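# Set organizer, cup and block on the mat as drawn

## Task

Place the desk organizer, the cup and the wooden block so that each sits at rest with the orientation shown in the reference image 'manual'. Each object is judged on its own. Each must lie entirely on the mat, anywhere on it, and none may be inside, on top of or beneath another. No other item may be on the mat, and nothing may be left tipped over.

## Robot and tools

Robot: two arms, left_arm and right_arm. Each ends in a five-digit-style hand (left_arm a left hand, right_arm a right hand) with index, middle and ring fingers plus a thumb, driven by 16 motors. Base positions in metres: left_arm (+0.064, +0.406, 0), right_arm (+0.022, -0.367, 0). A camera stand sits behind the arms. Cameras: cam_high, cam_left_wrist, cam_right_wrist, each 672x504.

Frames. Scene frame: origin at table-top height midway between the arms, +z up, +x out over the table, left_arm toward +y. Reported positions, orientations (quat_wxyz) and velocities use this frame. Offsets in a command instead use the axes of that arm's current Hand target. Hand point axes: +z points along straight fingers toward the tips, +y points out of the palm, +x points across the palm away from the thumb on the right hand (toward the thumb on the left hand). Printed positions may be off by a few cm.

One row = 48 numbers, every one in [-1, 1], always covering both arms even if one is idle: left_arm dx, dy, dz, rx, ry, rz; then 16 left hand motor goals; left current_limit; left speed; then the same 24 for right_arm. Motor order: index_abd, index_mcp, index_pip, index_dip, middle_abd, middle_mcp, middle_pip, middle_dip, ring_abd, ring_mcp, ring_pip, ring_dip, thumb_cmc, thumb_axl, thumb_mcp, thumb_ipl. The pose part is an offset, not a pose: measured from the arm's Hand target at the start of the action, along that target's axes; 1.0 = 0.6 m for dx..dz and 180 degrees for the rotation vector rx, ry, rz. All six zeros re-request the current Hand target. Hand numbers are absolute goal angles, scaled between each hinge's two stops; -1 generally curls a finger toward the palm, and the straight value differs per hinge (e.g. _mcp +0.75, _pip +0.58, _dip +0.70, _abd 0.00, thumb_cmc +0.71). A zero in a hand column is a real goal, so to keep a hand unchanged copy back its hand_goal, hand_current_limit and hand_speed. current_limit maps -1..+1 to 0..550 mA (start +0.4); speed sets how fast goals move, (speed+1)/2 of 8.5 rad/s (start -0.6). Both persist until changed.

execute_actions(actions, cameras): actions is a list of actions; each action is up to 15 rows, one per 1/30 s step; a short action repeats its final row. Every row in an action counts from the same start target, so repeating an offset in a later action moves further. Images return only with an empty actions list or when cameras names them (["all"], [] or names).

move(target, speed, blend, stop_force, zero, blocking, cameras): drives each hand point in a straight line toward the offset in target (one 48-number row, or up to 15 rows, all counted from the same starting Hand targets). speed in m/s, 0.002 to 3.6, default 0.25 (turns up to twice that in rad/s). blend in m rounds corners in a list; 0 stops at each. stop_force in N, 3 to 120, ends an arm's path when its wrist sensor feels that much push against the motion; use it slowly for contact, not while rotating, and omit it when backing off something. zero resets the force baseline (default true). blocking=false returns early but cannot be combined with stop_force. Paths do not avoid obstacles; keep away from an arm's own base. The result adds a move: line, e.g. done, off_target, moving, held, fault, plus limits such as paced or held.

wait(seconds 0 to 10): lets time pass holding commands. stop: brakes a running move. zoom_image(camera, region [x0,y0,x1,y1] pixels, up to 504 wide and high) enlarges part of the latest image. show_instructions shows the reference image. zero_wrist_force(arm) rebaselines that sensor. finished_scene(scene 1 or 2) ends the scene irreversibly; the goal must hold without the robot.

Result lines: end_effector_position and quat per arm, Hand target (base for next offsets; the hand often rests slightly short of it), joint positions, torques and velocities ("within noise" when still), Wrist force/torque in the hand's axes plus peak reading, and per-motor hand_goal, hand_measured, hand_current_ma, hand_state (moving, goal, blocked, overload). The orientation you command is clipped to within 32 degrees of the measured one per step.

Avoid: dropping or flinging parts, releasing moving objects, hitting the table or fixed items, pressing a target past a firm contact (arms are stiff; 150 N or joint limits cause a 10 s fault stop), any contact between the two arms or one hand gripping the other, objects falling off the table, and long high-current grips (495 mA or more for 5 s shuts a motor down). Holding loads or outstretched poses heats motors; 85 °C brakes the arm for 30 s or more. A loose object may occasionally get nudged by an outside push.

Each tool is called after "Call:" by a JSON object that holds its "method" and its "body", one argument or row to a line.

Reference images:

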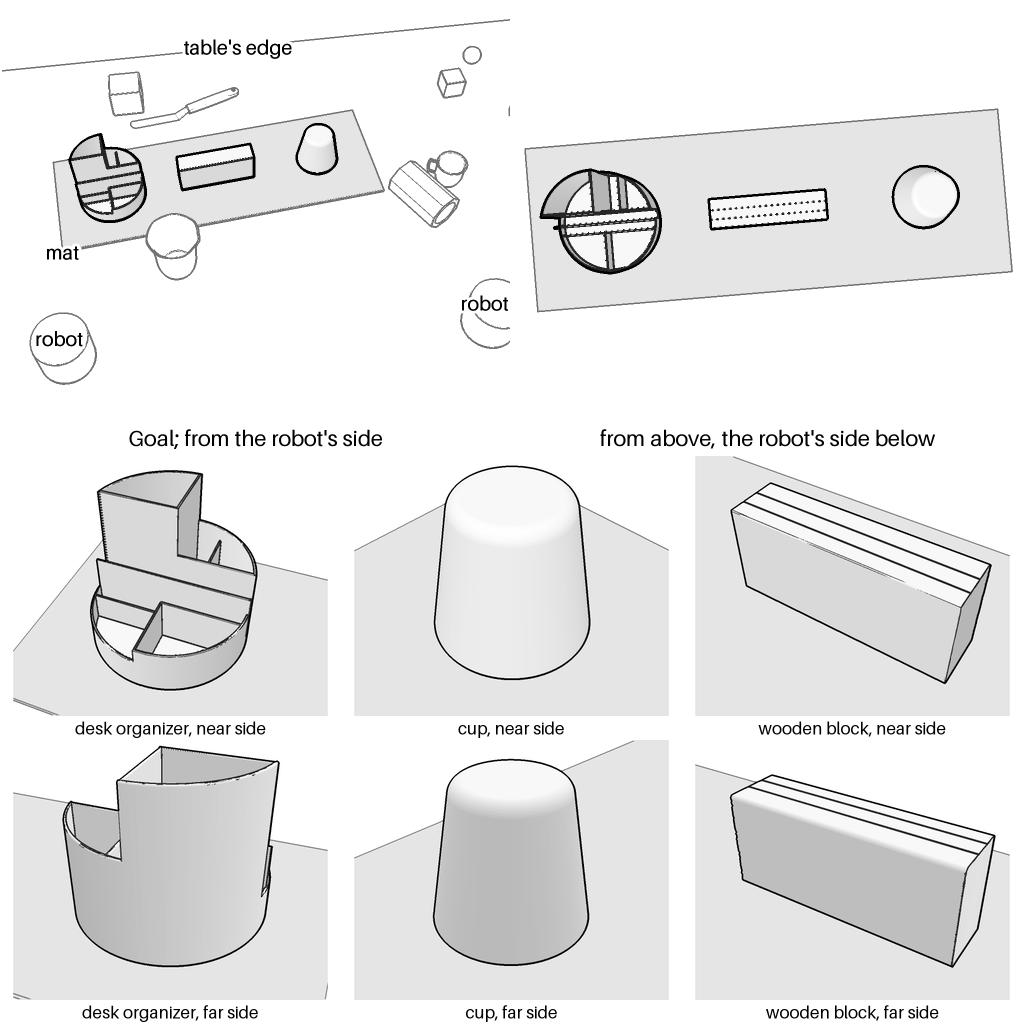

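## Session

Call:
{"method": "execute_actions", "body": {
  "actions": []
}}

Scene clock: 0.00 s.
left_arm: end_effector_position=(+0.2791, +0.2333, +0.3754) hand_goal=(+0.000, +0.754, +0.576, +0.696, +0.000, +0.754, +0.576, +0.696, +0.000, +0.754, +0.576, +0.696, +0.714, +0.678, +0.226, +0.168) hand_measured=(+0.000, +0.754, +0.576, +0.696, +0.000, +0.754, +0.576, +0.696, +0.000, +0.754, +0.576, +0.696, +0.714, +0.678, +0.226, +0.168) hand_current_ma=(+0, +0, +0, +0, +0, +0, +0, +0, +0, +0, +0, +0, +0, +0, +0, +0) hand_state=(goal, goal, goal, goal, goal, goal, goal, goal, goal, goal, goal, goal, goal, goal, goal, goal) hand_current_limit=0.40 hand_speed=-0.60 end_effector_quat_wxyz=(+0.259, +0.592, +0.763, +0.005) | right_arm: end_effector_position=(+0.4666, +0.0649, +0.2985) hand_goal=(+0.000, +0.754, +0.576, +0.696, +0.000, +0.754, +0.576, +0.696, +0.000, +0.754, +0.576, +0.696, +0.714, +0.678, +0.226, +0.168) hand_measured=(+0.000, +0.754, +0.576, +0.696, +0.000, +0.754, +0.576, +0.696, +0.000, +0.754, +0.576, +0.696, +0.714, +0.678, +0.226, +0.168) hand_current_ma=(+0, +0, +0, +0, +0, +0, +0, +0, +0, +0, +0, +0, +0, +0, +0, +0) hand_state=(goal, goal, goal, goal, goal, goal, goal, goal, goal, goal, goal, goal, goal, goal, goal, goal) hand_current_limit=0.40 hand_speed=-0.60 end_effector_quat_wxyz=(+0.216, -0.231, +0.873, +0.372)
Joint positions: left_arm=[2.905 -0.517 -2.268 -1.436 1.379 -0.55] | right_arm=[0.142 -1.434 2.107 -2.712 -0.783 -1.736]
Joint velocities: within noise
Joint torques (N m): no reading
Motor temperatures (°C): left_arm=[23 24 22 34 27 29] | right_arm=[27 24 28 28 29 31]
Wrist force (N): no reading
Wrist torque (N m): no reading
Wrist force, peak (N): no reading
Hand target: left_arm +0.2791, +0.2333, +0.3754; +0.259, +0.592, +0.763, +0.005 | right_arm +0.4666, +0.0649, +0.2985; +0.216, -0.231, +0.873, +0.372

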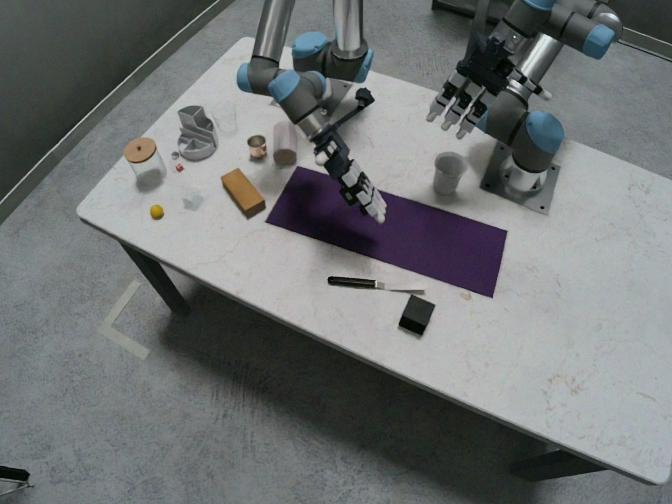

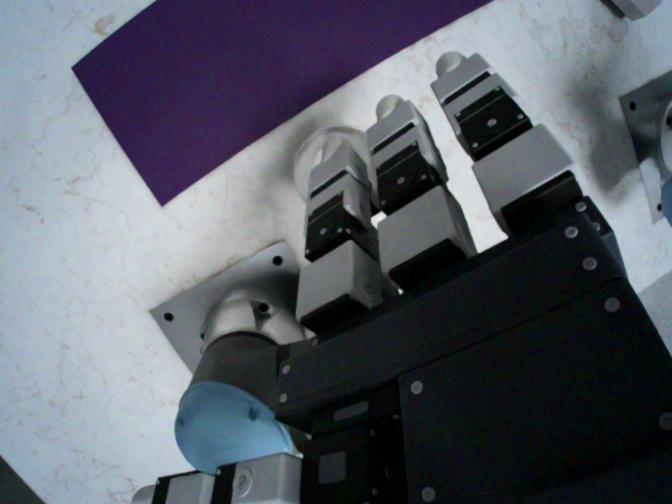

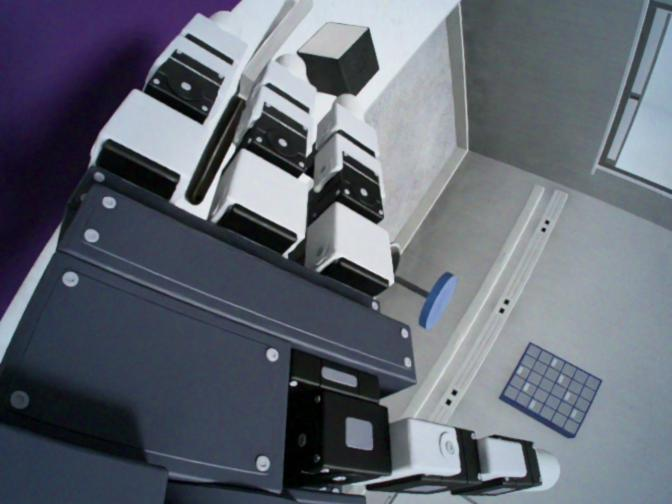

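Call:
{"method": "zoom_image", "body": {
  "camera": "cam_high",
  "region": [70, 80, 322, 269]
}}

Call:
{"method": "zoom_image", "body": {
  "camera": "cam_high",
  "region": [300, 80, 600, 305]
}}

Scaled by 2.000 from the camera's 672x504 image, which has a finer 960x720 frame.

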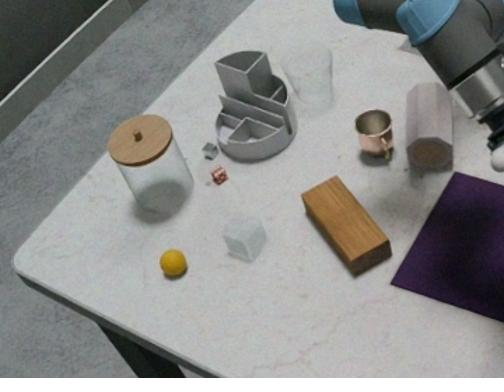

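Scaled by 1.680 from the camera's 672x504 image, which has a finer 960x720 frame.

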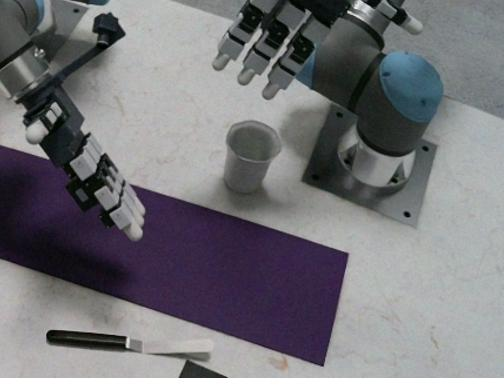

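Call:
{"method": "zoom_image", "body": {
  "camera": "cam_high",
  "region": [170, 80, 310, 185]
}}

Call:
{"method": "zoom_image", "body": {
  "camera": "cam_high",
  "region": [400, 120, 500, 220]
}}

Scaled by 3.600 from the camera's 672x504 image, which has a finer 960x720 frame.

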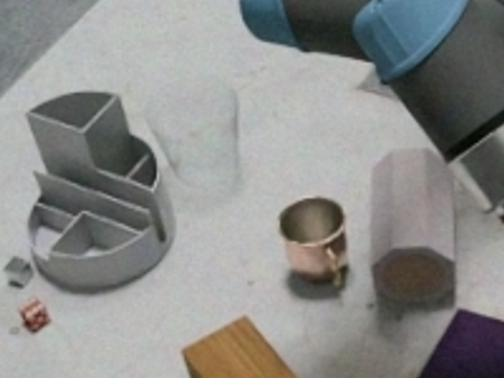

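Scaled by 5.040 from the camera's 672x504 image, which has a finer 960x720 frame.

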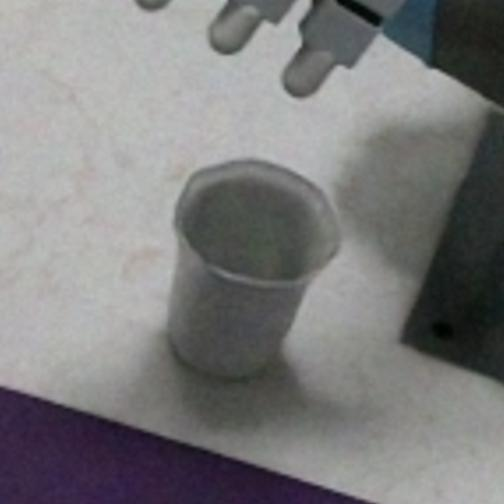

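Call:
{"method": "zoom_image", "body": {
  "camera": "cam_high",
  "region": [260, 20, 410, 132]
}}

Call:
{"method": "zoom_image", "body": {
  "camera": "cam_high",
  "region": [300, 120, 410, 240]
}}

Call:
{"method": "zoom_image", "body": {
  "camera": "cam_high",
  "region": [460, 110, 590, 225]
}}

Call:
{"method": "zoom_image", "body": {
  "camera": "cam_high",
  "region": [200, 150, 300, 230]
}}

Scaled by 3.360 from the camera's 672x504 image, which has a finer 960x720 frame.

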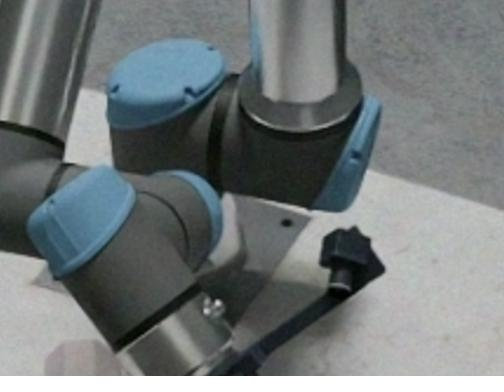

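Scaled by 4.200 from the camera's 672x504 image, which has a finer 960x720 frame.

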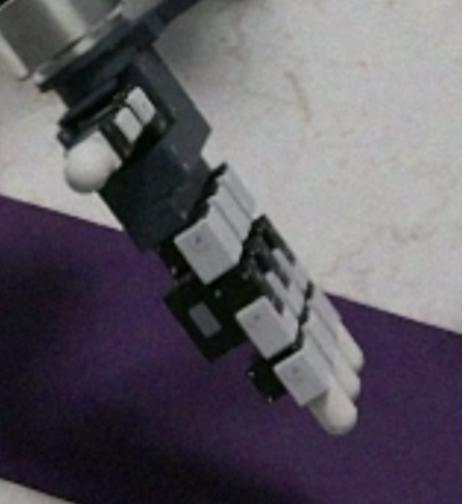

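Scaled by 3.877 from the camera's 672x504 image, which has a finer 960x720 frame.

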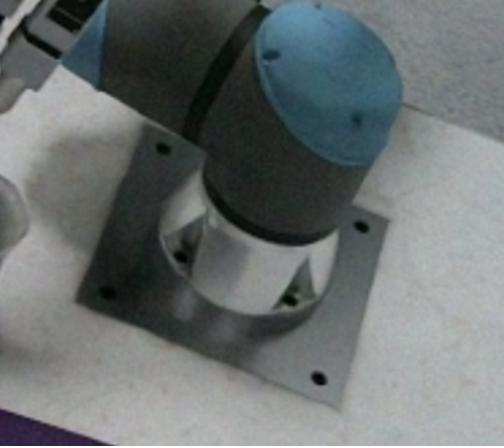

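Scaled by 5.040 from the camera's 672x504 image, which has a finer 960x720 frame.

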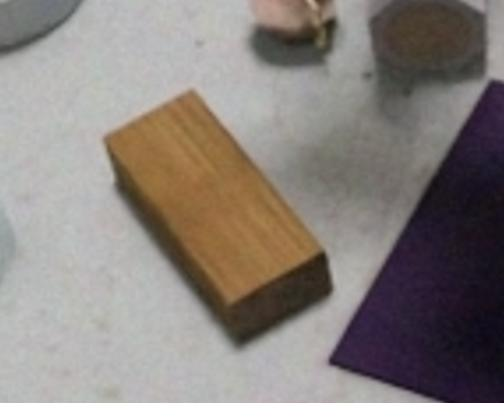

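Call:
{"method": "move", "body": {
  "target": [0,0,0,0,0,0, 0,0.754,0.576,0.696, 0,0.754,0.576,0.696, 0,0.754,0.576,0.696, 0.714,0.678,0.226,0.168, 0.4,-0.6, 0.2058,-0.2752,-0.7415,0.1934,0.2148,-0.3724, 0,0.754,0.576,0.696, 0,0.754,0.576,0.696, 0,0.754,0.576,0.696, 0.714,0.678,0.226,0.168, 0.4,-0.6],
  "speed": 0.4,
  "cameras": ["cam_high","cam_right_wrist"]
}}

Scene clock: 416.77 s.
left_arm: end_effector_position=(+0.2791, +0.2333, +0.3754) hand_goal=(+0.000, +0.754, +0.576, +0.696, +0.000, +0.754, +0.576, +0.696, +0.000, +0.754, +0.576, +0.696, +0.714, +0.678, +0.226, +0.168) hand_measured=(+0.000, +0.754, +0.576, +0.696, +0.000, +0.754, +0.576, +0.696, +0.000, +0.754, +0.576, +0.696, +0.714, +0.678, +0.224, +0.168) hand_current_ma=(+0, +0, +0, +0, +0, +0, +0, +0, +0, +0, +0, +0, +0, +0, +0, +0) hand_state=(goal, goal, goal, goal, goal, goal, goal, goal, goal, goal, goal, goal, goal, goal, goal, goal) hand_current_limit=0.40 hand_speed=-0.60 end_effector_quat_wxyz=(+0.259, +0.592, +0.763, +0.005) | right_arm: end_effector_position=(+0.3701, -0.4002, +0.4201) hand_goal=(+0.000, +0.754, +0.576, +0.696, +0.000, +0.754, +0.576, +0.696, +0.000, +0.754, +0.576, +0.696, +0.714, +0.678, +0.226, +0.168) hand_measured=(+0.000, +0.752, +0.576, +0.696, +0.000, +0.752, +0.576, +0.696, +0.000, +0.752, +0.576, +0.696, +0.712, +0.678, +0.224, +0.168) hand_current_ma=(+0, -12, +3, +0, +0, -10, +3, +0, +0, -12, +3, +0, -6, -3, -9, -1) hand_state=(goal, goal, goal, goal, goal, goal, goal, goal, goal, goal, goal, goal, goal, goal, goal, goal) hand_current_limit=0.40 hand_speed=-0.60 end_effector_quat_wxyz=(-0.154, +0.690, -0.690, +0.153)
Joint positions: left_arm=[2.905 -0.517 -2.268 -1.436 1.379 -0.55] | right_arm=[-0.595 -1.989 1.791 -1.745 -1.336 -3.679]
Joint torques (N m): left_arm=[0.58 -20.73 28.07 4.73 1.07 0.11] | right_arm=[-8.86 -13.42 -13.58 -1.2 2.37 -1.55]
Wrist force (N): left_arm=[0.1 -0.3 0.2] | right_arm=[-0.9 1.5 1.4]
Wrist torque (N m): left_arm=[-0.06 -0.01 0.02] | right_arm=[-0.12 -0.10 -0.02]
Wrist force, peak (N): left_arm=[0.4 -0.5 0.2] | right_arm=[-0.3 1.4 1.9]
Hand target: left_arm +0.2791, +0.2333, +0.3754; +0.259, +0.592, +0.763, +0.005 | right_arm +0.3701, -0.4002, +0.4201; -0.154, +0.690, -0.690, +0.153
Off the commanded pose: left_arm 0.000 m, 0 deg | right_arm 0.000 m, 0 deg.
move: done
Images, in order (width x height): cam_high 672x504, cam_right_wrist 672x504.

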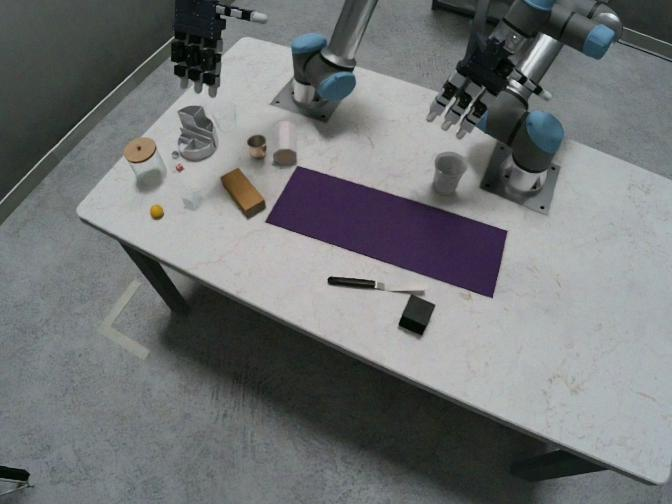

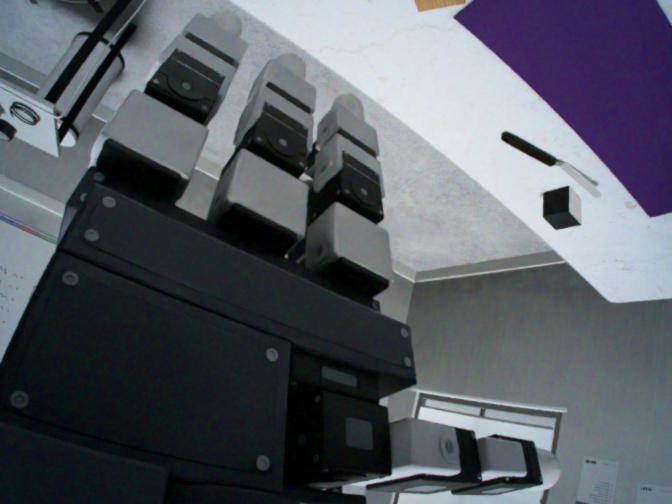

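Call:
{"method": "move", "body": {
  "target": [0,0,0,0,0,0, 0,0.754,0.576,0.696, 0,0.754,0.576,0.696, 0,0.754,0.576,0.696, 0.714,0.678,0.226,0.168, 0.4,-0.6, 0.3617,0.0257,0.2638,0,0.0094,0.0201, 0,0.959,-0.664,0, 0,0.959,-0.664,0, 0,0.959,-0.664,0, -0.571,0.678,-0.169,0.168, 0.4,-0.6],
  "speed": 0.3,
  "cameras": ["cam_high","cam_right_wrist"]
}}

Call:
{"method": "zoom_image", "body": {
  "camera": "cam_high",
  "region": [120, 30, 270, 180]
}}

Scene clock: 466.10 s.
left_arm: end_effector_position=(+0.2791, +0.2333, +0.3754) hand_goal=(+0.000, +0.754, +0.576, +0.696, +0.000, +0.754, +0.576, +0.696, +0.000, +0.754, +0.576, +0.696, +0.714, +0.678, +0.226, +0.168) hand_measured=(+0.000, +0.754, +0.576, +0.696, +0.000, +0.754, +0.576, +0.696, +0.000, +0.754, +0.576, +0.696, +0.714, +0.678, +0.224, +0.168) hand_current_ma=(+0, +0, +0, +0, +0, +0, +0, +0, +0, +0, +0, +0, +0, +0, +0, +0) hand_state=(goal, goal, goal, goal, goal, goal, goal, goal, goal, goal, goal, goal, goal, goal, goal, goal) hand_current_limit=0.40 hand_speed=-0.60 end_effector_quat_wxyz=(+0.259, +0.592, +0.763, +0.005) | right_arm: end_effector_position=(+0.4231, -0.6170, +0.2700) hand_goal=(+0.000, +0.960, -0.664, +0.000, +0.000, +0.960, -0.664, +0.000, +0.000, +0.960, -0.664, +0.000, -0.570, +0.678, -0.168, +0.168) hand_measured=(+0.000, +0.950, -0.658, +0.004, +0.000, +0.950, -0.658, +0.004, +0.000, +0.948, -0.658, +0.004, -0.568, +0.678, -0.168, +0.168) hand_current_ma=(+0, -48, +27, +12, +0, -41, +25, +15, +0, -51, +24, +13, +5, -3, -2, -1) hand_state=(goal, goal, goal, goal, goal, goal, goal, goal, goal, goal, goal, goal, goal, goal, goal, goal) hand_current_limit=0.40 hand_speed=-0.60 end_effector_quat_wxyz=(-0.148, +0.666, -0.714, +0.158)
Joint positions: left_arm=[2.905 -0.517 -2.268 -1.436 1.379 -0.55] | right_arm=[-0.924 -1.634 1.897 -2.136 -1.249 -3.934]
Joint torques (N m): left_arm=[-1.51 -19.94 27.83 4.75 1.1 0.22] | right_arm=[-9.39 -13.66 -35.88 -5.57 2.43 -1.23]
Wrist force (N): left_arm=[0.2 -0.4 0.2] | right_arm=[-0.8 1.5 1.6]
Wrist torque (N m): left_arm=[-0.06 -0.03 0.03] | right_arm=[-0.08 -0.14 0.02]
Wrist force, peak (N): left_arm=[0.3 -0.6 0.1] | right_arm=[0.3 1.7 2.4]
Hand target: left_arm +0.2791, +0.2333, +0.3754; +0.259, +0.592, +0.763, +0.005 | right_arm +0.4232, -0.6171, +0.2700; -0.148, +0.666, -0.714, +0.158
Off the commanded pose: left_arm 0.000 m, 0 deg | right_arm 0.000 m, 0 deg.
move: done
Images, in order (width x height): cam_high 672x504, cam_right_wrist 672x504.

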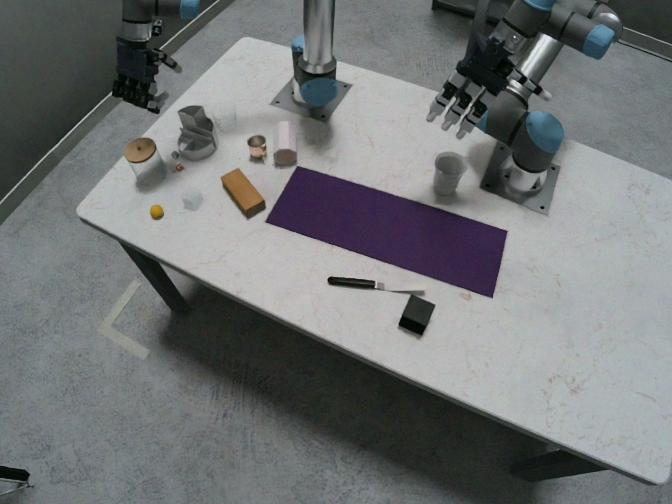

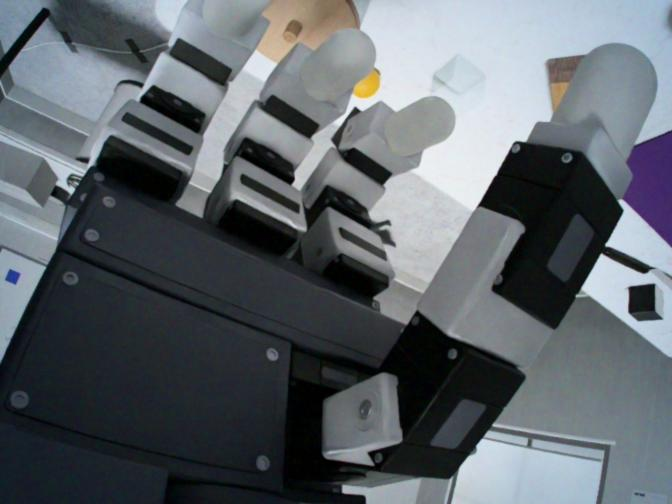

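Scaled by 3.360 from the camera's 672x504 image, which has a finer 960x720 frame.

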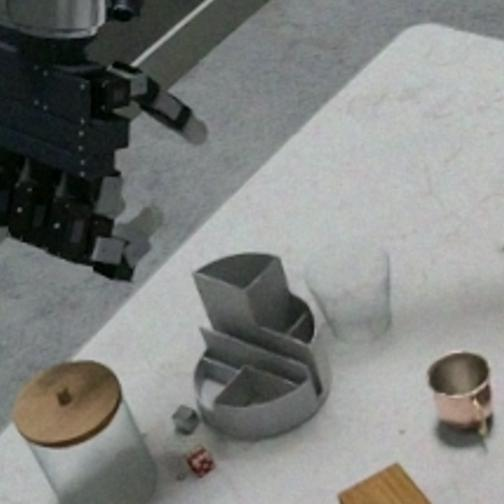

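Call:
{"method": "zoom_image", "body": {
  "camera": "cam_high",
  "region": [255, 50, 375, 140]
}}

Call:
{"method": "zoom_image", "body": {
  "camera": "cam_high",
  "region": [100, 60, 200, 135]
}}

Call:
{"method": "zoom_image", "body": {
  "camera": "cam_high",
  "region": [410, 60, 510, 135]
}}

Scaled by 4.200 from the camera's 672x504 image, which has a finer 960x720 frame.

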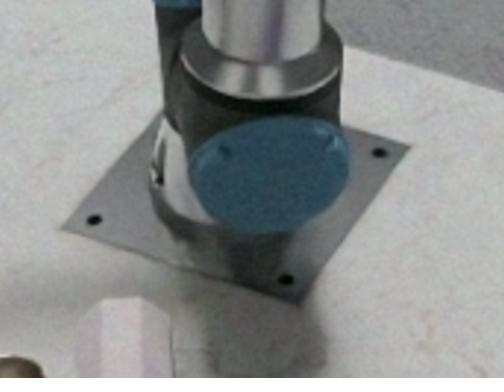

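Scaled by 5.040 from the camera's 672x504 image, which has a finer 960x720 frame.

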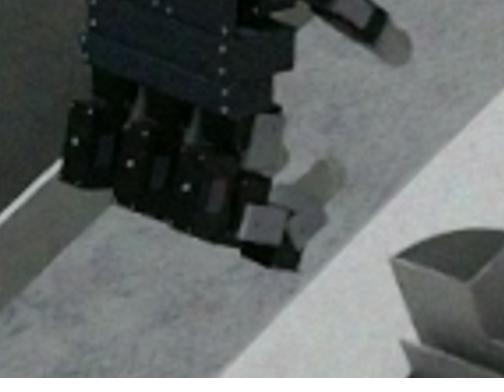

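Scaled by 5.040 from the camera's 672x504 image, which has a finer 960x720 frame.

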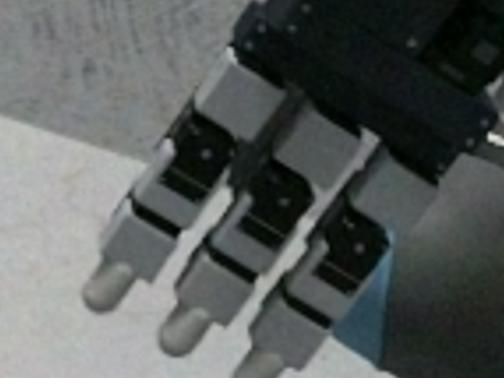

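Call:
{"method": "move", "body": {
  "target": [0,0,0,0,0,0, 0,0.754,0.576,0.696, 0,0.754,0.576,0.696, 0,0.754,0.576,0.696, 0.714,0.678,0.226,0.168, 0.4,-0.6, 0.0232,0.0752,0.0256,0,0.0094,0.0201, 0,0.959,-0.664,0, 0,0.959,-0.664,0, 0,0.959,-0.664,0, -0.571,0.678,-0.169,0.168, 0.4,-0.6],
  "speed": 0.2,
  "cameras": ["cam_high"]
}}

Call:
{"method": "zoom_image", "body": {
  "camera": "cam_high",
  "region": [130, 50, 250, 170]
}}

Scene clock: 523.17 s.
left_arm: end_effector_position=(+0.2791, +0.2333, +0.3754) hand_goal=(+0.000, +0.754, +0.576, +0.696, +0.000, +0.754, +0.576, +0.696, +0.000, +0.754, +0.576, +0.696, +0.714, +0.678, +0.226, +0.168) hand_measured=(+0.000, +0.754, +0.576, +0.696, +0.000, +0.754, +0.576, +0.696, +0.000, +0.754, +0.576, +0.696, +0.714, +0.678, +0.224, +0.168) hand_current_ma=(+0, +0, +0, +0, +0, +0, +0, +0, +0, +0, +0, +0, +0, +0, +0, +0) hand_state=(goal, goal, goal, goal, goal, goal, goal, goal, goal, goal, goal, goal, goal, goal, goal, goal) hand_current_limit=0.40 hand_speed=-0.60 end_effector_quat_wxyz=(+0.259, +0.592, +0.763, +0.005) | right_arm: end_effector_position=(+0.3880, -0.6286, +0.2370) hand_goal=(+0.000, +0.960, -0.664, +0.000, +0.000, +0.960, -0.664, +0.000, +0.000, +0.960, -0.664, +0.000, -0.570, +0.678, -0.168, +0.168) hand_measured=(+0.000, +0.950, -0.658, +0.004, +0.000, +0.952, -0.658, +0.004, +0.000, +0.950, -0.658, +0.004, -0.568, +0.678, -0.168, +0.168) hand_current_ma=(+0, -44, +27, +12, +0, -37, +25, +15, +0, -46, +23, +13, +5, -3, -2, -1) hand_state=(goal, goal, goal, goal, goal, goal, goal, goal, goal, goal, goal, goal, goal, goal, goal, goal) hand_current_limit=0.40 hand_speed=-0.60 end_effector_quat_wxyz=(+0.142, -0.641, +0.737, -0.163)
Joint positions: left_arm=[2.905 -0.517 -2.268 -1.436 1.379 -0.55] | right_arm=[-1.006 -1.667 2.015 -2.216 -1.246 -3.946]
Joint torques (N m): left_arm=[0.58 -21.68 26.54 5.08 1.05 0.3] | right_arm=[-8.88 -26.27 -14.69 -5.31 2.28 -1.41]
Wrist force (N): left_arm=[0.2 -0.2 0.2] | right_arm=[-0.7 1.6 1.5]
Wrist torque (N m): left_arm=[-0.04 -0.02 0.02] | right_arm=[-0.05 -0.16 0.03]
Wrist force, peak (N): left_arm=[0.3 -0.4 0.4] | right_arm=[-0.4 2.3 1.6]
Hand target: left_arm +0.2791, +0.2333, +0.3754; +0.259, +0.592, +0.763, +0.005 | right_arm +0.3879, -0.6286, +0.2370; +0.142, -0.641, +0.737, -0.163
Off the commanded pose: left_arm 0.000 m, 0 deg | right_arm 0.000 m, 0 deg.
move: done
Images, in order (width x height): cam_high 672x504.

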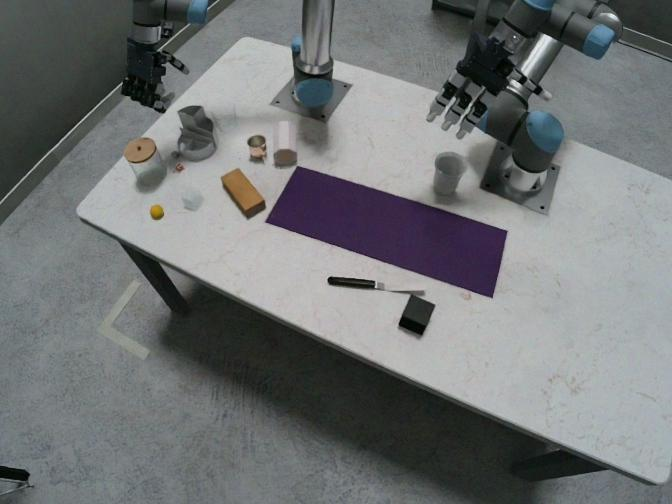

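Scaled by 4.200 from the camera's 672x504 image, which has a finer 960x720 frame.

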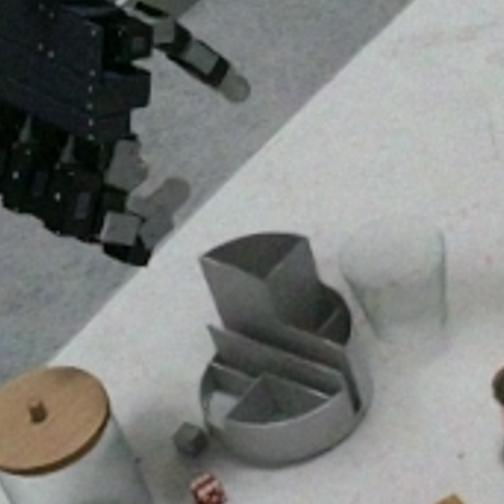

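Call:
{"method": "move", "body": {
  "target": [0,0,0,0,0,0, 0,0.754,0.576,0.696, 0,0.754,0.576,0.696, 0,0.754,0.576,0.696, 0.714,0.678,0.226,0.168, 0.4,-0.6, -0.0165,0.048,0.0972,0,0,0, 0,0.959,-0.664,0, 0,0.959,-0.664,0, 0,0.959,-0.664,0, -0.571,0.678,-0.169,0.168, 0.4,-0.6],
  "speed": 0.2,
  "cameras": ["cam_high","cam_right_wrist"]
}}

Call:
{"method": "zoom_image", "body": {
  "camera": "cam_high",
  "region": [140, 70, 240, 170]
}}

Scene clock: 562.50 s.
left_arm: end_effector_position=(+0.2791, +0.2333, +0.3754) hand_goal=(+0.000, +0.754, +0.576, +0.696, +0.000, +0.754, +0.576, +0.696, +0.000, +0.754, +0.576, +0.696, +0.714, +0.678, +0.226, +0.168) hand_measured=(+0.000, +0.754, +0.576, +0.696, +0.000, +0.754, +0.576, +0.696, +0.000, +0.754, +0.576, +0.696, +0.714, +0.678, +0.224, +0.168) hand_current_ma=(+0, +0, +0, +0, +0, +0, +0, +0, +0, +0, +0, +0, +0, +0, +0, +0) hand_state=(goal, goal, goal, goal, goal, goal, goal, goal, goal, goal, goal, goal, goal, goal, goal, goal) hand_current_limit=0.40 hand_speed=-0.60 end_effector_quat_wxyz=(+0.259, +0.592, +0.763, +0.005) | right_arm: end_effector_position=(+0.3879, -0.6185, +0.1720) hand_goal=(+0.000, +0.960, -0.664, +0.000, +0.000, +0.960, -0.664, +0.000, +0.000, +0.960, -0.664, +0.000, -0.570, +0.678, -0.168, +0.168) hand_measured=(+0.000, +0.950, -0.658, +0.004, +0.000, +0.952, -0.658, +0.004, +0.000, +0.950, -0.658, +0.004, -0.568, +0.678, -0.168, +0.168) hand_current_ma=(+0, -44, +26, +12, +0, -37, +24, +15, +0, -46, +23, +13, +5, -3, -2, -1) hand_state=(goal, goal, goal, goal, goal, goal, goal, goal, goal, goal, goal, goal, goal, goal, goal, goal) hand_current_limit=0.40 hand_speed=-0.60 end_effector_quat_wxyz=(+0.142, -0.641, +0.737, -0.163)
Joint positions: left_arm=[2.905 -0.517 -2.268 -1.436 1.379 -0.55] | right_arm=[-0.993 -1.608 2.145 -2.41 -1.25 -3.933]
Joint torques (N m): left_arm=[0.03 -22.19 28.23 5.02 1.35 0.18] | right_arm=[12.98 -12.14 -12.1 -5.04 -1.13 1.22]
Wrist force (N): left_arm=[0.1 -0.1 0.1] | right_arm=[-0.8 1.5 1.4]
Wrist torque (N m): left_arm=[-0.02 -0.01 0.01] | right_arm=[-0.07 -0.15 -0.08]
Wrist force, peak (N): left_arm=[0.3 -0.4 0.1] | right_arm=[-1.0 1.9 2.1]
Hand target: left_arm +0.2791, +0.2333, +0.3754; +0.259, +0.592, +0.763, +0.005 | right_arm +0.3879, -0.6185, +0.1719; +0.142, -0.641, +0.737, -0.163
Off the commanded pose: left_arm 0.000 m, 0 deg | right_arm 0.000 m, 0 deg.
move: done
Images, in order (width x height): cam_high 672x504, cam_right_wrist 672x504.

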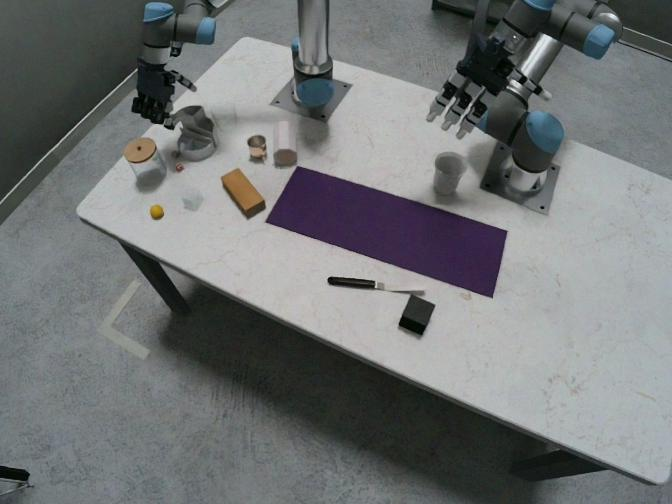

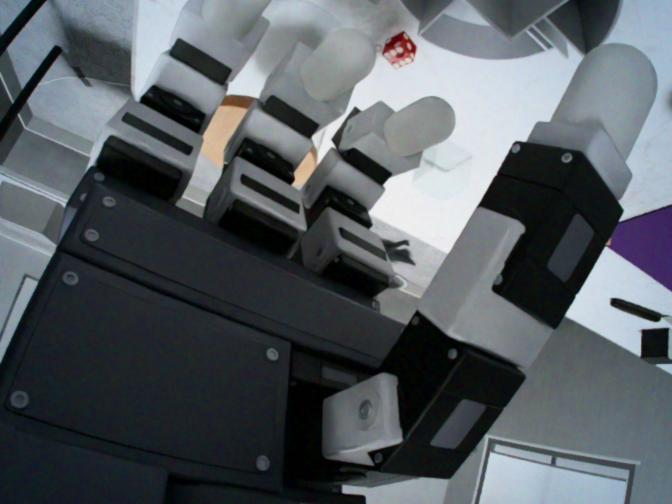

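Scaled by 5.040 from the camera's 672x504 image, which has a finer 960x720 frame.

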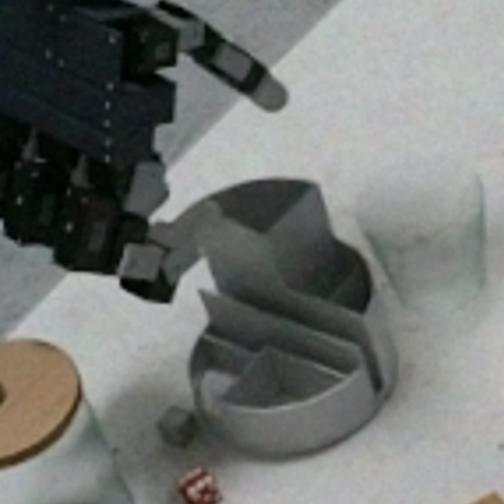

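Call:
{"method": "move", "body": {
  "target": [0,0,0,0,0,0, 0,0.754,0.576,0.696, 0,0.754,0.576,0.696, 0,0.754,0.576,0.696, 0.714,0.678,0.226,0.168, 0.4,-0.6, 0,0.0571,0.1223,0,0,0, 0,0.959,-0.664,0, 0,0.959,-0.664,0, 0,0.959,-0.664,0, -0.571,0.678,-0.169,0.168, 0.4,-0.6],
  "speed": 0.06,
  "stop_force": 6,
  "cameras": ["cam_high","cam_right_wrist"]
}}

Call:
{"method": "zoom_image", "body": {
  "camera": "cam_high",
  "region": [140, 70, 240, 170]
}}

Scene clock: 587.80 s.
left_arm: end_effector_position=(+0.2791, +0.2333, +0.3754) hand_goal=(+0.000, +0.754, +0.576, +0.696, +0.000, +0.754, +0.576, +0.696, +0.000, +0.754, +0.576, +0.696, +0.714, +0.678, +0.226, +0.168) hand_measured=(+0.000, +0.754, +0.576, +0.696, +0.000, +0.754, +0.576, +0.696, +0.000, +0.754, +0.576, +0.696, +0.714, +0.678, +0.224, +0.168) hand_current_ma=(+0, +0, +0, +0, +0, +0, +0, +0, +0, +0, +0, +0, +0, +0, +0, +0) hand_state=(goal, goal, goal, goal, goal, goal, goal, goal, goal, goal, goal, goal, goal, goal, goal, goal) hand_current_limit=0.40 hand_speed=-0.60 end_effector_quat_wxyz=(+0.259, +0.592, +0.763, +0.005) | right_arm: end_effector_position=(+0.3879, -0.6185, +0.0910) hand_goal=(+0.000, +0.960, -0.664, +0.000, +0.000, +0.960, -0.664, +0.000, +0.000, +0.960, -0.664, +0.000, -0.570, +0.678, -0.168, +0.168) hand_measured=(+0.000, +0.950, -0.658, +0.004, +0.000, +0.952, -0.658, +0.004, +0.000, +0.950, -0.658, +0.004, -0.572, +0.678, -0.170, +0.170) hand_current_ma=(+0, -44, +26, +12, +0, -37, +24, +15, +0, -46, +23, +13, -8, -4, -7, +5) hand_state=(goal, goal, goal, goal, goal, goal, goal, goal, goal, goal, goal, goal, goal, goal, goal, goal) hand_current_limit=0.40 hand_speed=-0.60 end_effector_quat_wxyz=(+0.142, -0.641, +0.737, -0.163)
Joint positions: left_arm=[2.905 -0.517 -2.268 -1.436 1.379 -0.55] | right_arm=[-0.993 -1.462 2.256 -2.666 -1.25 -3.933]
Joint torques (N m): left_arm=[0.38 -20.85 27.7 5.04 1.31 0.09] | right_arm=[13.3 -14.29 -8.26 -5.32 -1.1 1.53]
Wrist force (N): left_arm=[0.3 -0.3 0.1] | right_arm=[-0.5 1.8 1.7]
Wrist torque (N m): left_arm=[-0.05 -0.04 0.03] | right_arm=[-0.05 -0.20 -0.03]
Wrist force, peak (N): left_arm=[0.3 -0.3 0.3] | right_arm=[-0.3 -1.4 -3.1]
Hand target: left_arm +0.2791, +0.2333, +0.3754; +0.259, +0.592, +0.763, +0.005 | right_arm +0.3879, -0.6185, +0.0910; +0.142, -0.641, +0.737, -0.163
Off the commanded pose: left_arm 0.000 m, 0 deg | right_arm 0.000 m, 0 deg.
move: done
Images, in order (width x height): cam_high 672x504, cam_right_wrist 672x504.

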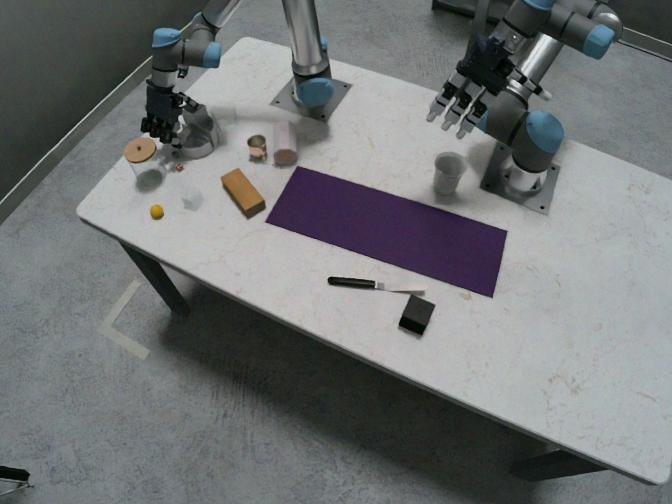

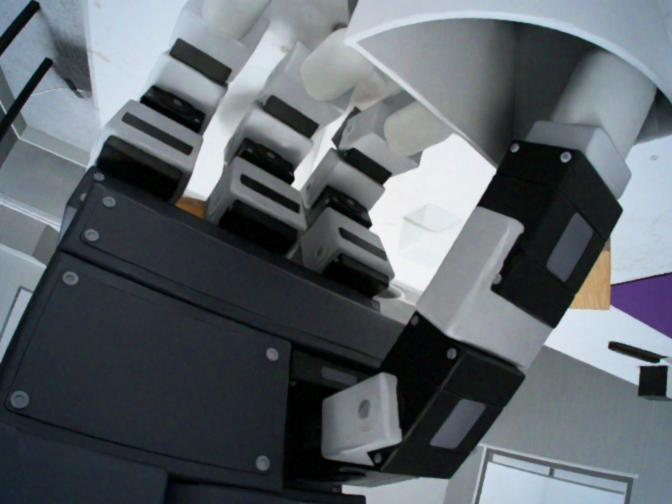

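Scaled by 5.040 from the camera's 672x504 image, which has a finer 960x720 frame.

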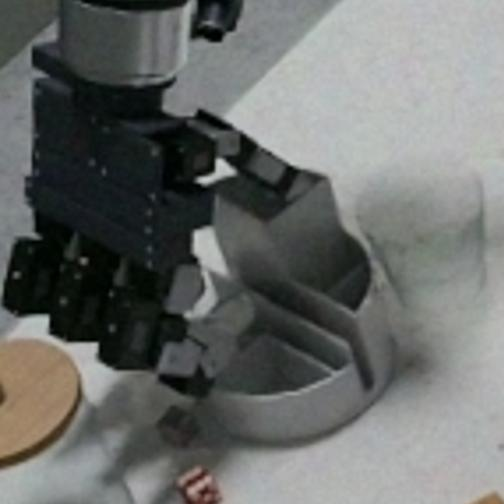

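Call:
{"method": "execute_actions", "body": {
  "actions": [
    [[0,0,0,0,0,0, 0,0.754,0.576,0.696, 0,0.754,0.576,0.696, 0,0.754,0.576,0.696, 0.714,0.678,0.226,0.168, 0.4,-0.6, 0,0,0,0,0,0, 0,0.562,-0.664,0, 0,0.562,-0.664,0, 0,0.959,-0.664,0, -0.571,0.678,-0.618,0.168, 0.3,-0.85]],
    [[0,0,0,0,0,0, 0,0.754,0.576,0.696, 0,0.754,0.576,0.696, 0,0.754,0.576,0.696, 0.714,0.678,0.226,0.168, 0.4,-0.6, 0,0,0,0,0,0, 0,0.562,-0.664,0, 0,0.562,-0.664,0, 0,0.959,-0.664,0, -0.571,0.678,-0.618,0.168, 0.3,-0.85]],
    [[0,0,0,0,0,0, 0,0.754,0.576,0.696, 0,0.754,0.576,0.696, 0,0.754,0.576,0.696, 0.714,0.678,0.226,0.168, 0.4,-0.6, 0,0,0,0,0,0, 0,0.562,-0.664,0, 0,0.562,-0.664,0, 0,0.959,-0.664,0, -0.571,0.678,-0.618,0.168, 0.3,-0.85]]
  ],
  "cameras": ["cam_high","cam_right_wrist"]
}}

Call:
{"method": "zoom_image", "body": {
  "camera": "cam_high",
  "region": [140, 70, 240, 170]
}}

Scene clock: 608.90 s.
left_arm: end_effector_position=(+0.2791, +0.2333, +0.3754) hand_goal=(+0.000, +0.754, +0.576, +0.696, +0.000, +0.754, +0.576, +0.696, +0.000, +0.754, +0.576, +0.696, +0.714, +0.678, +0.226, +0.168) hand_measured=(+0.000, +0.754, +0.576, +0.696, +0.000, +0.754, +0.576, +0.696, +0.000, +0.754, +0.576, +0.696, +0.714, +0.678, +0.224, +0.168) hand_current_ma=(+0, +0, +0, +0, +0, +0, +0, +0, +0, +0, +0, +0, +0, +0, +0, +0) hand_state=(goal, goal, goal, goal, goal, goal, goal, goal, goal, goal, goal, goal, goal, goal, goal, goal) hand_current_limit=0.40 hand_speed=-0.60 end_effector_quat_wxyz=(+0.259, +0.592, +0.763, +0.005) | right_arm: end_effector_position=(+0.3879, -0.6185, +0.0910) hand_goal=(+0.000, +0.562, -0.664, +0.000, +0.000, +0.562, -0.664, +0.000, +0.000, +0.960, -0.664, +0.000, -0.570, +0.678, -0.618, +0.168) hand_measured=(+0.000, +0.648, -0.646, +0.002, +0.000, +0.628, -0.644, +0.004, +0.000, +0.950, -0.658, +0.004, -0.570, +0.676, -0.404, +0.182) hand_current_ma=(+0, +358, +74, +11, +0, +321, +90, +17, +0, -46, +23, +13, +1, -10, +358, +77) hand_state=(goal, blocked, goal, goal, goal, blocked, blocked, goal, goal, goal, goal, goal, goal, goal, blocked, goal) hand_current_limit=0.30 hand_speed=-0.85 end_effector_quat_wxyz=(+0.142, -0.641, +0.737, -0.163)
Joint positions: left_arm=[2.905 -0.517 -2.268 -1.436 1.379 -0.55] | right_arm=[-0.993 -1.462 2.256 -2.666 -1.25 -3.933]
Joint torques (N m): left_arm=[-0.52 -22.18 27.37 4.85 1.19 0.24] | right_arm=[12.42 -15.06 -8.89 -4.69 -0.39 1.04]
Wrist force (N): left_arm=[0.4 -0.1 0.1] | right_arm=[-0.7 1.7 1.7]
Wrist torque (N m): left_arm=[-0.02 -0.05 0.04] | right_arm=[0.11 -0.24 -0.03]
Wrist force, peak (N): left_arm=[0.1 -0.6 0.2] | right_arm=[-0.7 1.9 2.1]
Hand target: left_arm +0.2791, +0.2333, +0.3754; +0.259, +0.592, +0.763, +0.005 | right_arm +0.3879, -0.6185, +0.0910; +0.142, -0.641, +0.737, -0.163
Off the commanded pose: left_arm 0.000 m, 0 deg | right_arm 0.000 m, 0 deg.
Images, in order (width x height): cam_high 672x504, cam_right_wrist 672x504.

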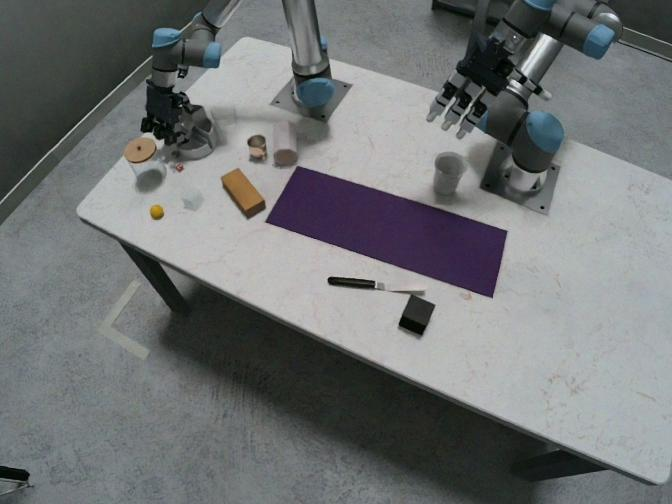

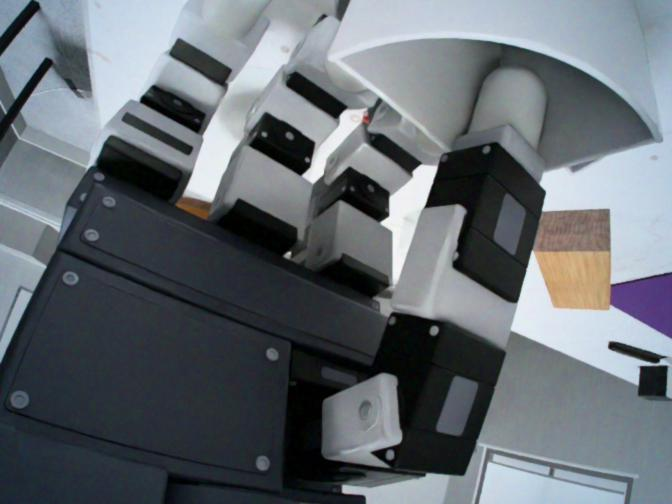

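Scaled by 5.040 from the camera's 672x504 image, which has a finer 960x720 frame.

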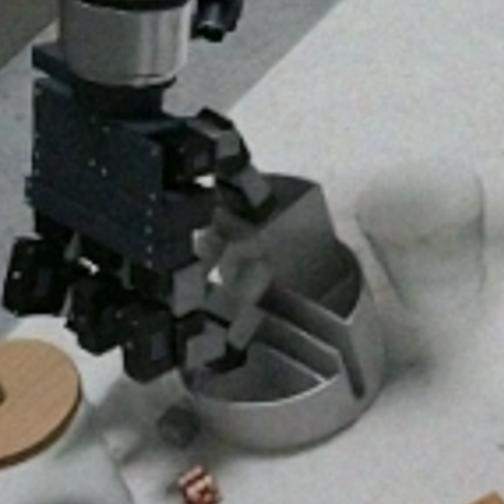

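Call:
{"method": "move", "body": {
  "target": [0,0,0,0,0,0, 0,0.754,0.576,0.696, 0,0.754,0.576,0.696, 0,0.754,0.576,0.696, 0.714,0.678,0.226,0.168, 0.4,-0.6, 0,-0.0282,-0.0604,0,0,0, 0,0.47,-0.664,0, 0,0.47,-0.664,0, 0,0.959,-0.664,0, -0.571,0.678,-0.75,0.168, 0.5,-0.85],
  "speed": 0.04,
  "cameras": ["cam_high","cam_right_wrist"]
}}

Call:
{"method": "zoom_image", "body": {
  "camera": "cam_high",
  "region": [140, 70, 240, 170]
}}

Scene clock: 617.07 s.
left_arm: end_effector_position=(+0.2791, +0.2333, +0.3754) hand_goal=(+0.000, +0.754, +0.576, +0.696, +0.000, +0.754, +0.576, +0.696, +0.000, +0.754, +0.576, +0.696, +0.714, +0.678, +0.226, +0.168) hand_measured=(+0.000, +0.754, +0.576, +0.696, +0.000, +0.754, +0.576, +0.696, +0.000, +0.754, +0.576, +0.696, +0.714, +0.678, +0.224, +0.168) hand_current_ma=(+0, +0, +0, +0, +0, +0, +0, +0, +0, +0, +0, +0, +0, +0, +0, +0) hand_state=(goal, goal, goal, goal, goal, goal, goal, goal, goal, goal, goal, goal, goal, goal, goal, goal) hand_current_limit=0.40 hand_speed=-0.60 end_effector_quat_wxyz=(+0.259, +0.592, +0.763, +0.005) | right_arm: end_effector_position=(+0.3879, -0.6185, +0.1309) hand_goal=(+0.000, +0.470, -0.664, +0.000, +0.000, +0.470, -0.664, +0.000, +0.000, +0.960, -0.664, +0.000, -0.570, +0.678, -0.750, +0.168) hand_measured=(+0.000, +0.612, -0.632, +0.006, +0.000, +0.506, -0.640, +0.004, +0.000, +0.950, -0.658, +0.004, -0.562, +0.676, -0.404, +0.184) hand_current_ma=(+0, +413, +140, +29, +0, +176, +104, +15, +0, -46, +23, +13, +29, -5, +413, +93) hand_state=(goal, blocked, blocked, goal, goal, blocked, blocked, goal, goal, goal, goal, goal, goal, goal, blocked, goal) hand_current_limit=0.50 hand_speed=-0.85 end_effector_quat_wxyz=(+0.142, -0.641, +0.737, -0.163)
Joint positions: left_arm=[2.905 -0.517 -2.268 -1.436 1.379 -0.55] | right_arm=[-0.993 -1.541 2.206 -2.537 -1.25 -3.933]
Joint torques (N m): left_arm=[0.2 -21.92 26.76 4.92 1.15 0.13] | right_arm=[1.12 -30.58 -31.5 -1.33 -0.08 -1.5]
Wrist force (N): left_arm=[0.2 -0.3 0.1] | right_arm=[-0.5 2.0 3.5]
Wrist torque (N m): left_arm=[-0.05 -0.03 0.03] | right_arm=[0.03 -0.11 -0.07]
Wrist force, peak (N): left_arm=[0.2 -0.6 0.0] | right_arm=[-0.9 2.1 3.7]
Hand target: left_arm +0.2791, +0.2333, +0.3754; +0.259, +0.592, +0.763, +0.005 | right_arm +0.3879, -0.6185, +0.1310; +0.142, -0.641, +0.737, -0.163
Off the commanded pose: left_arm 0.000 m, 0 deg | right_arm 0.000 m, 0 deg.
move: done
Images, in order (width x height): cam_high 672x504, cam_right_wrist 672x504.

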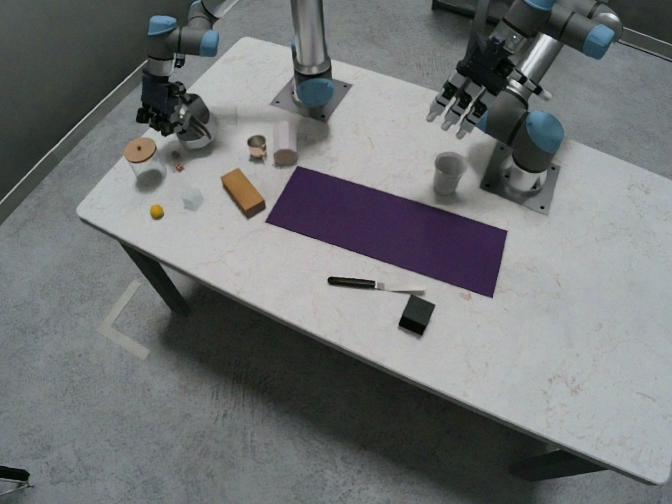

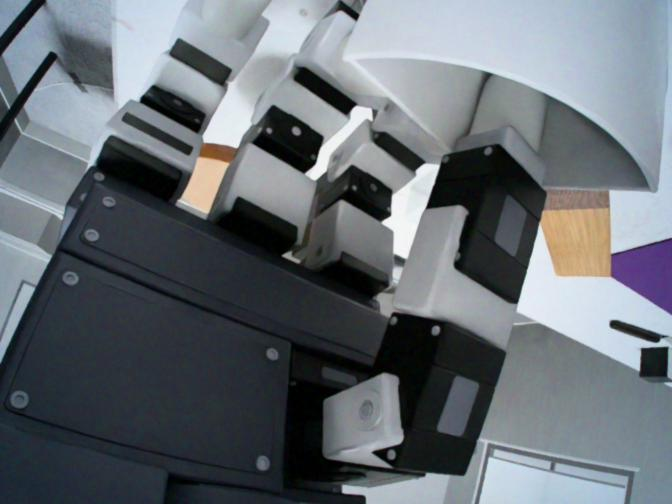

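Scaled by 5.040 from the camera's 672x504 image, which has a finer 960x720 frame.

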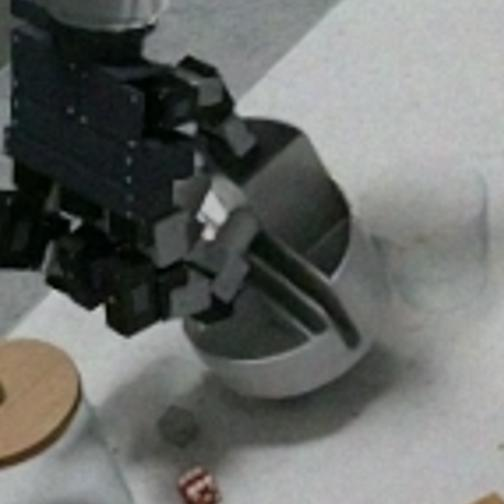

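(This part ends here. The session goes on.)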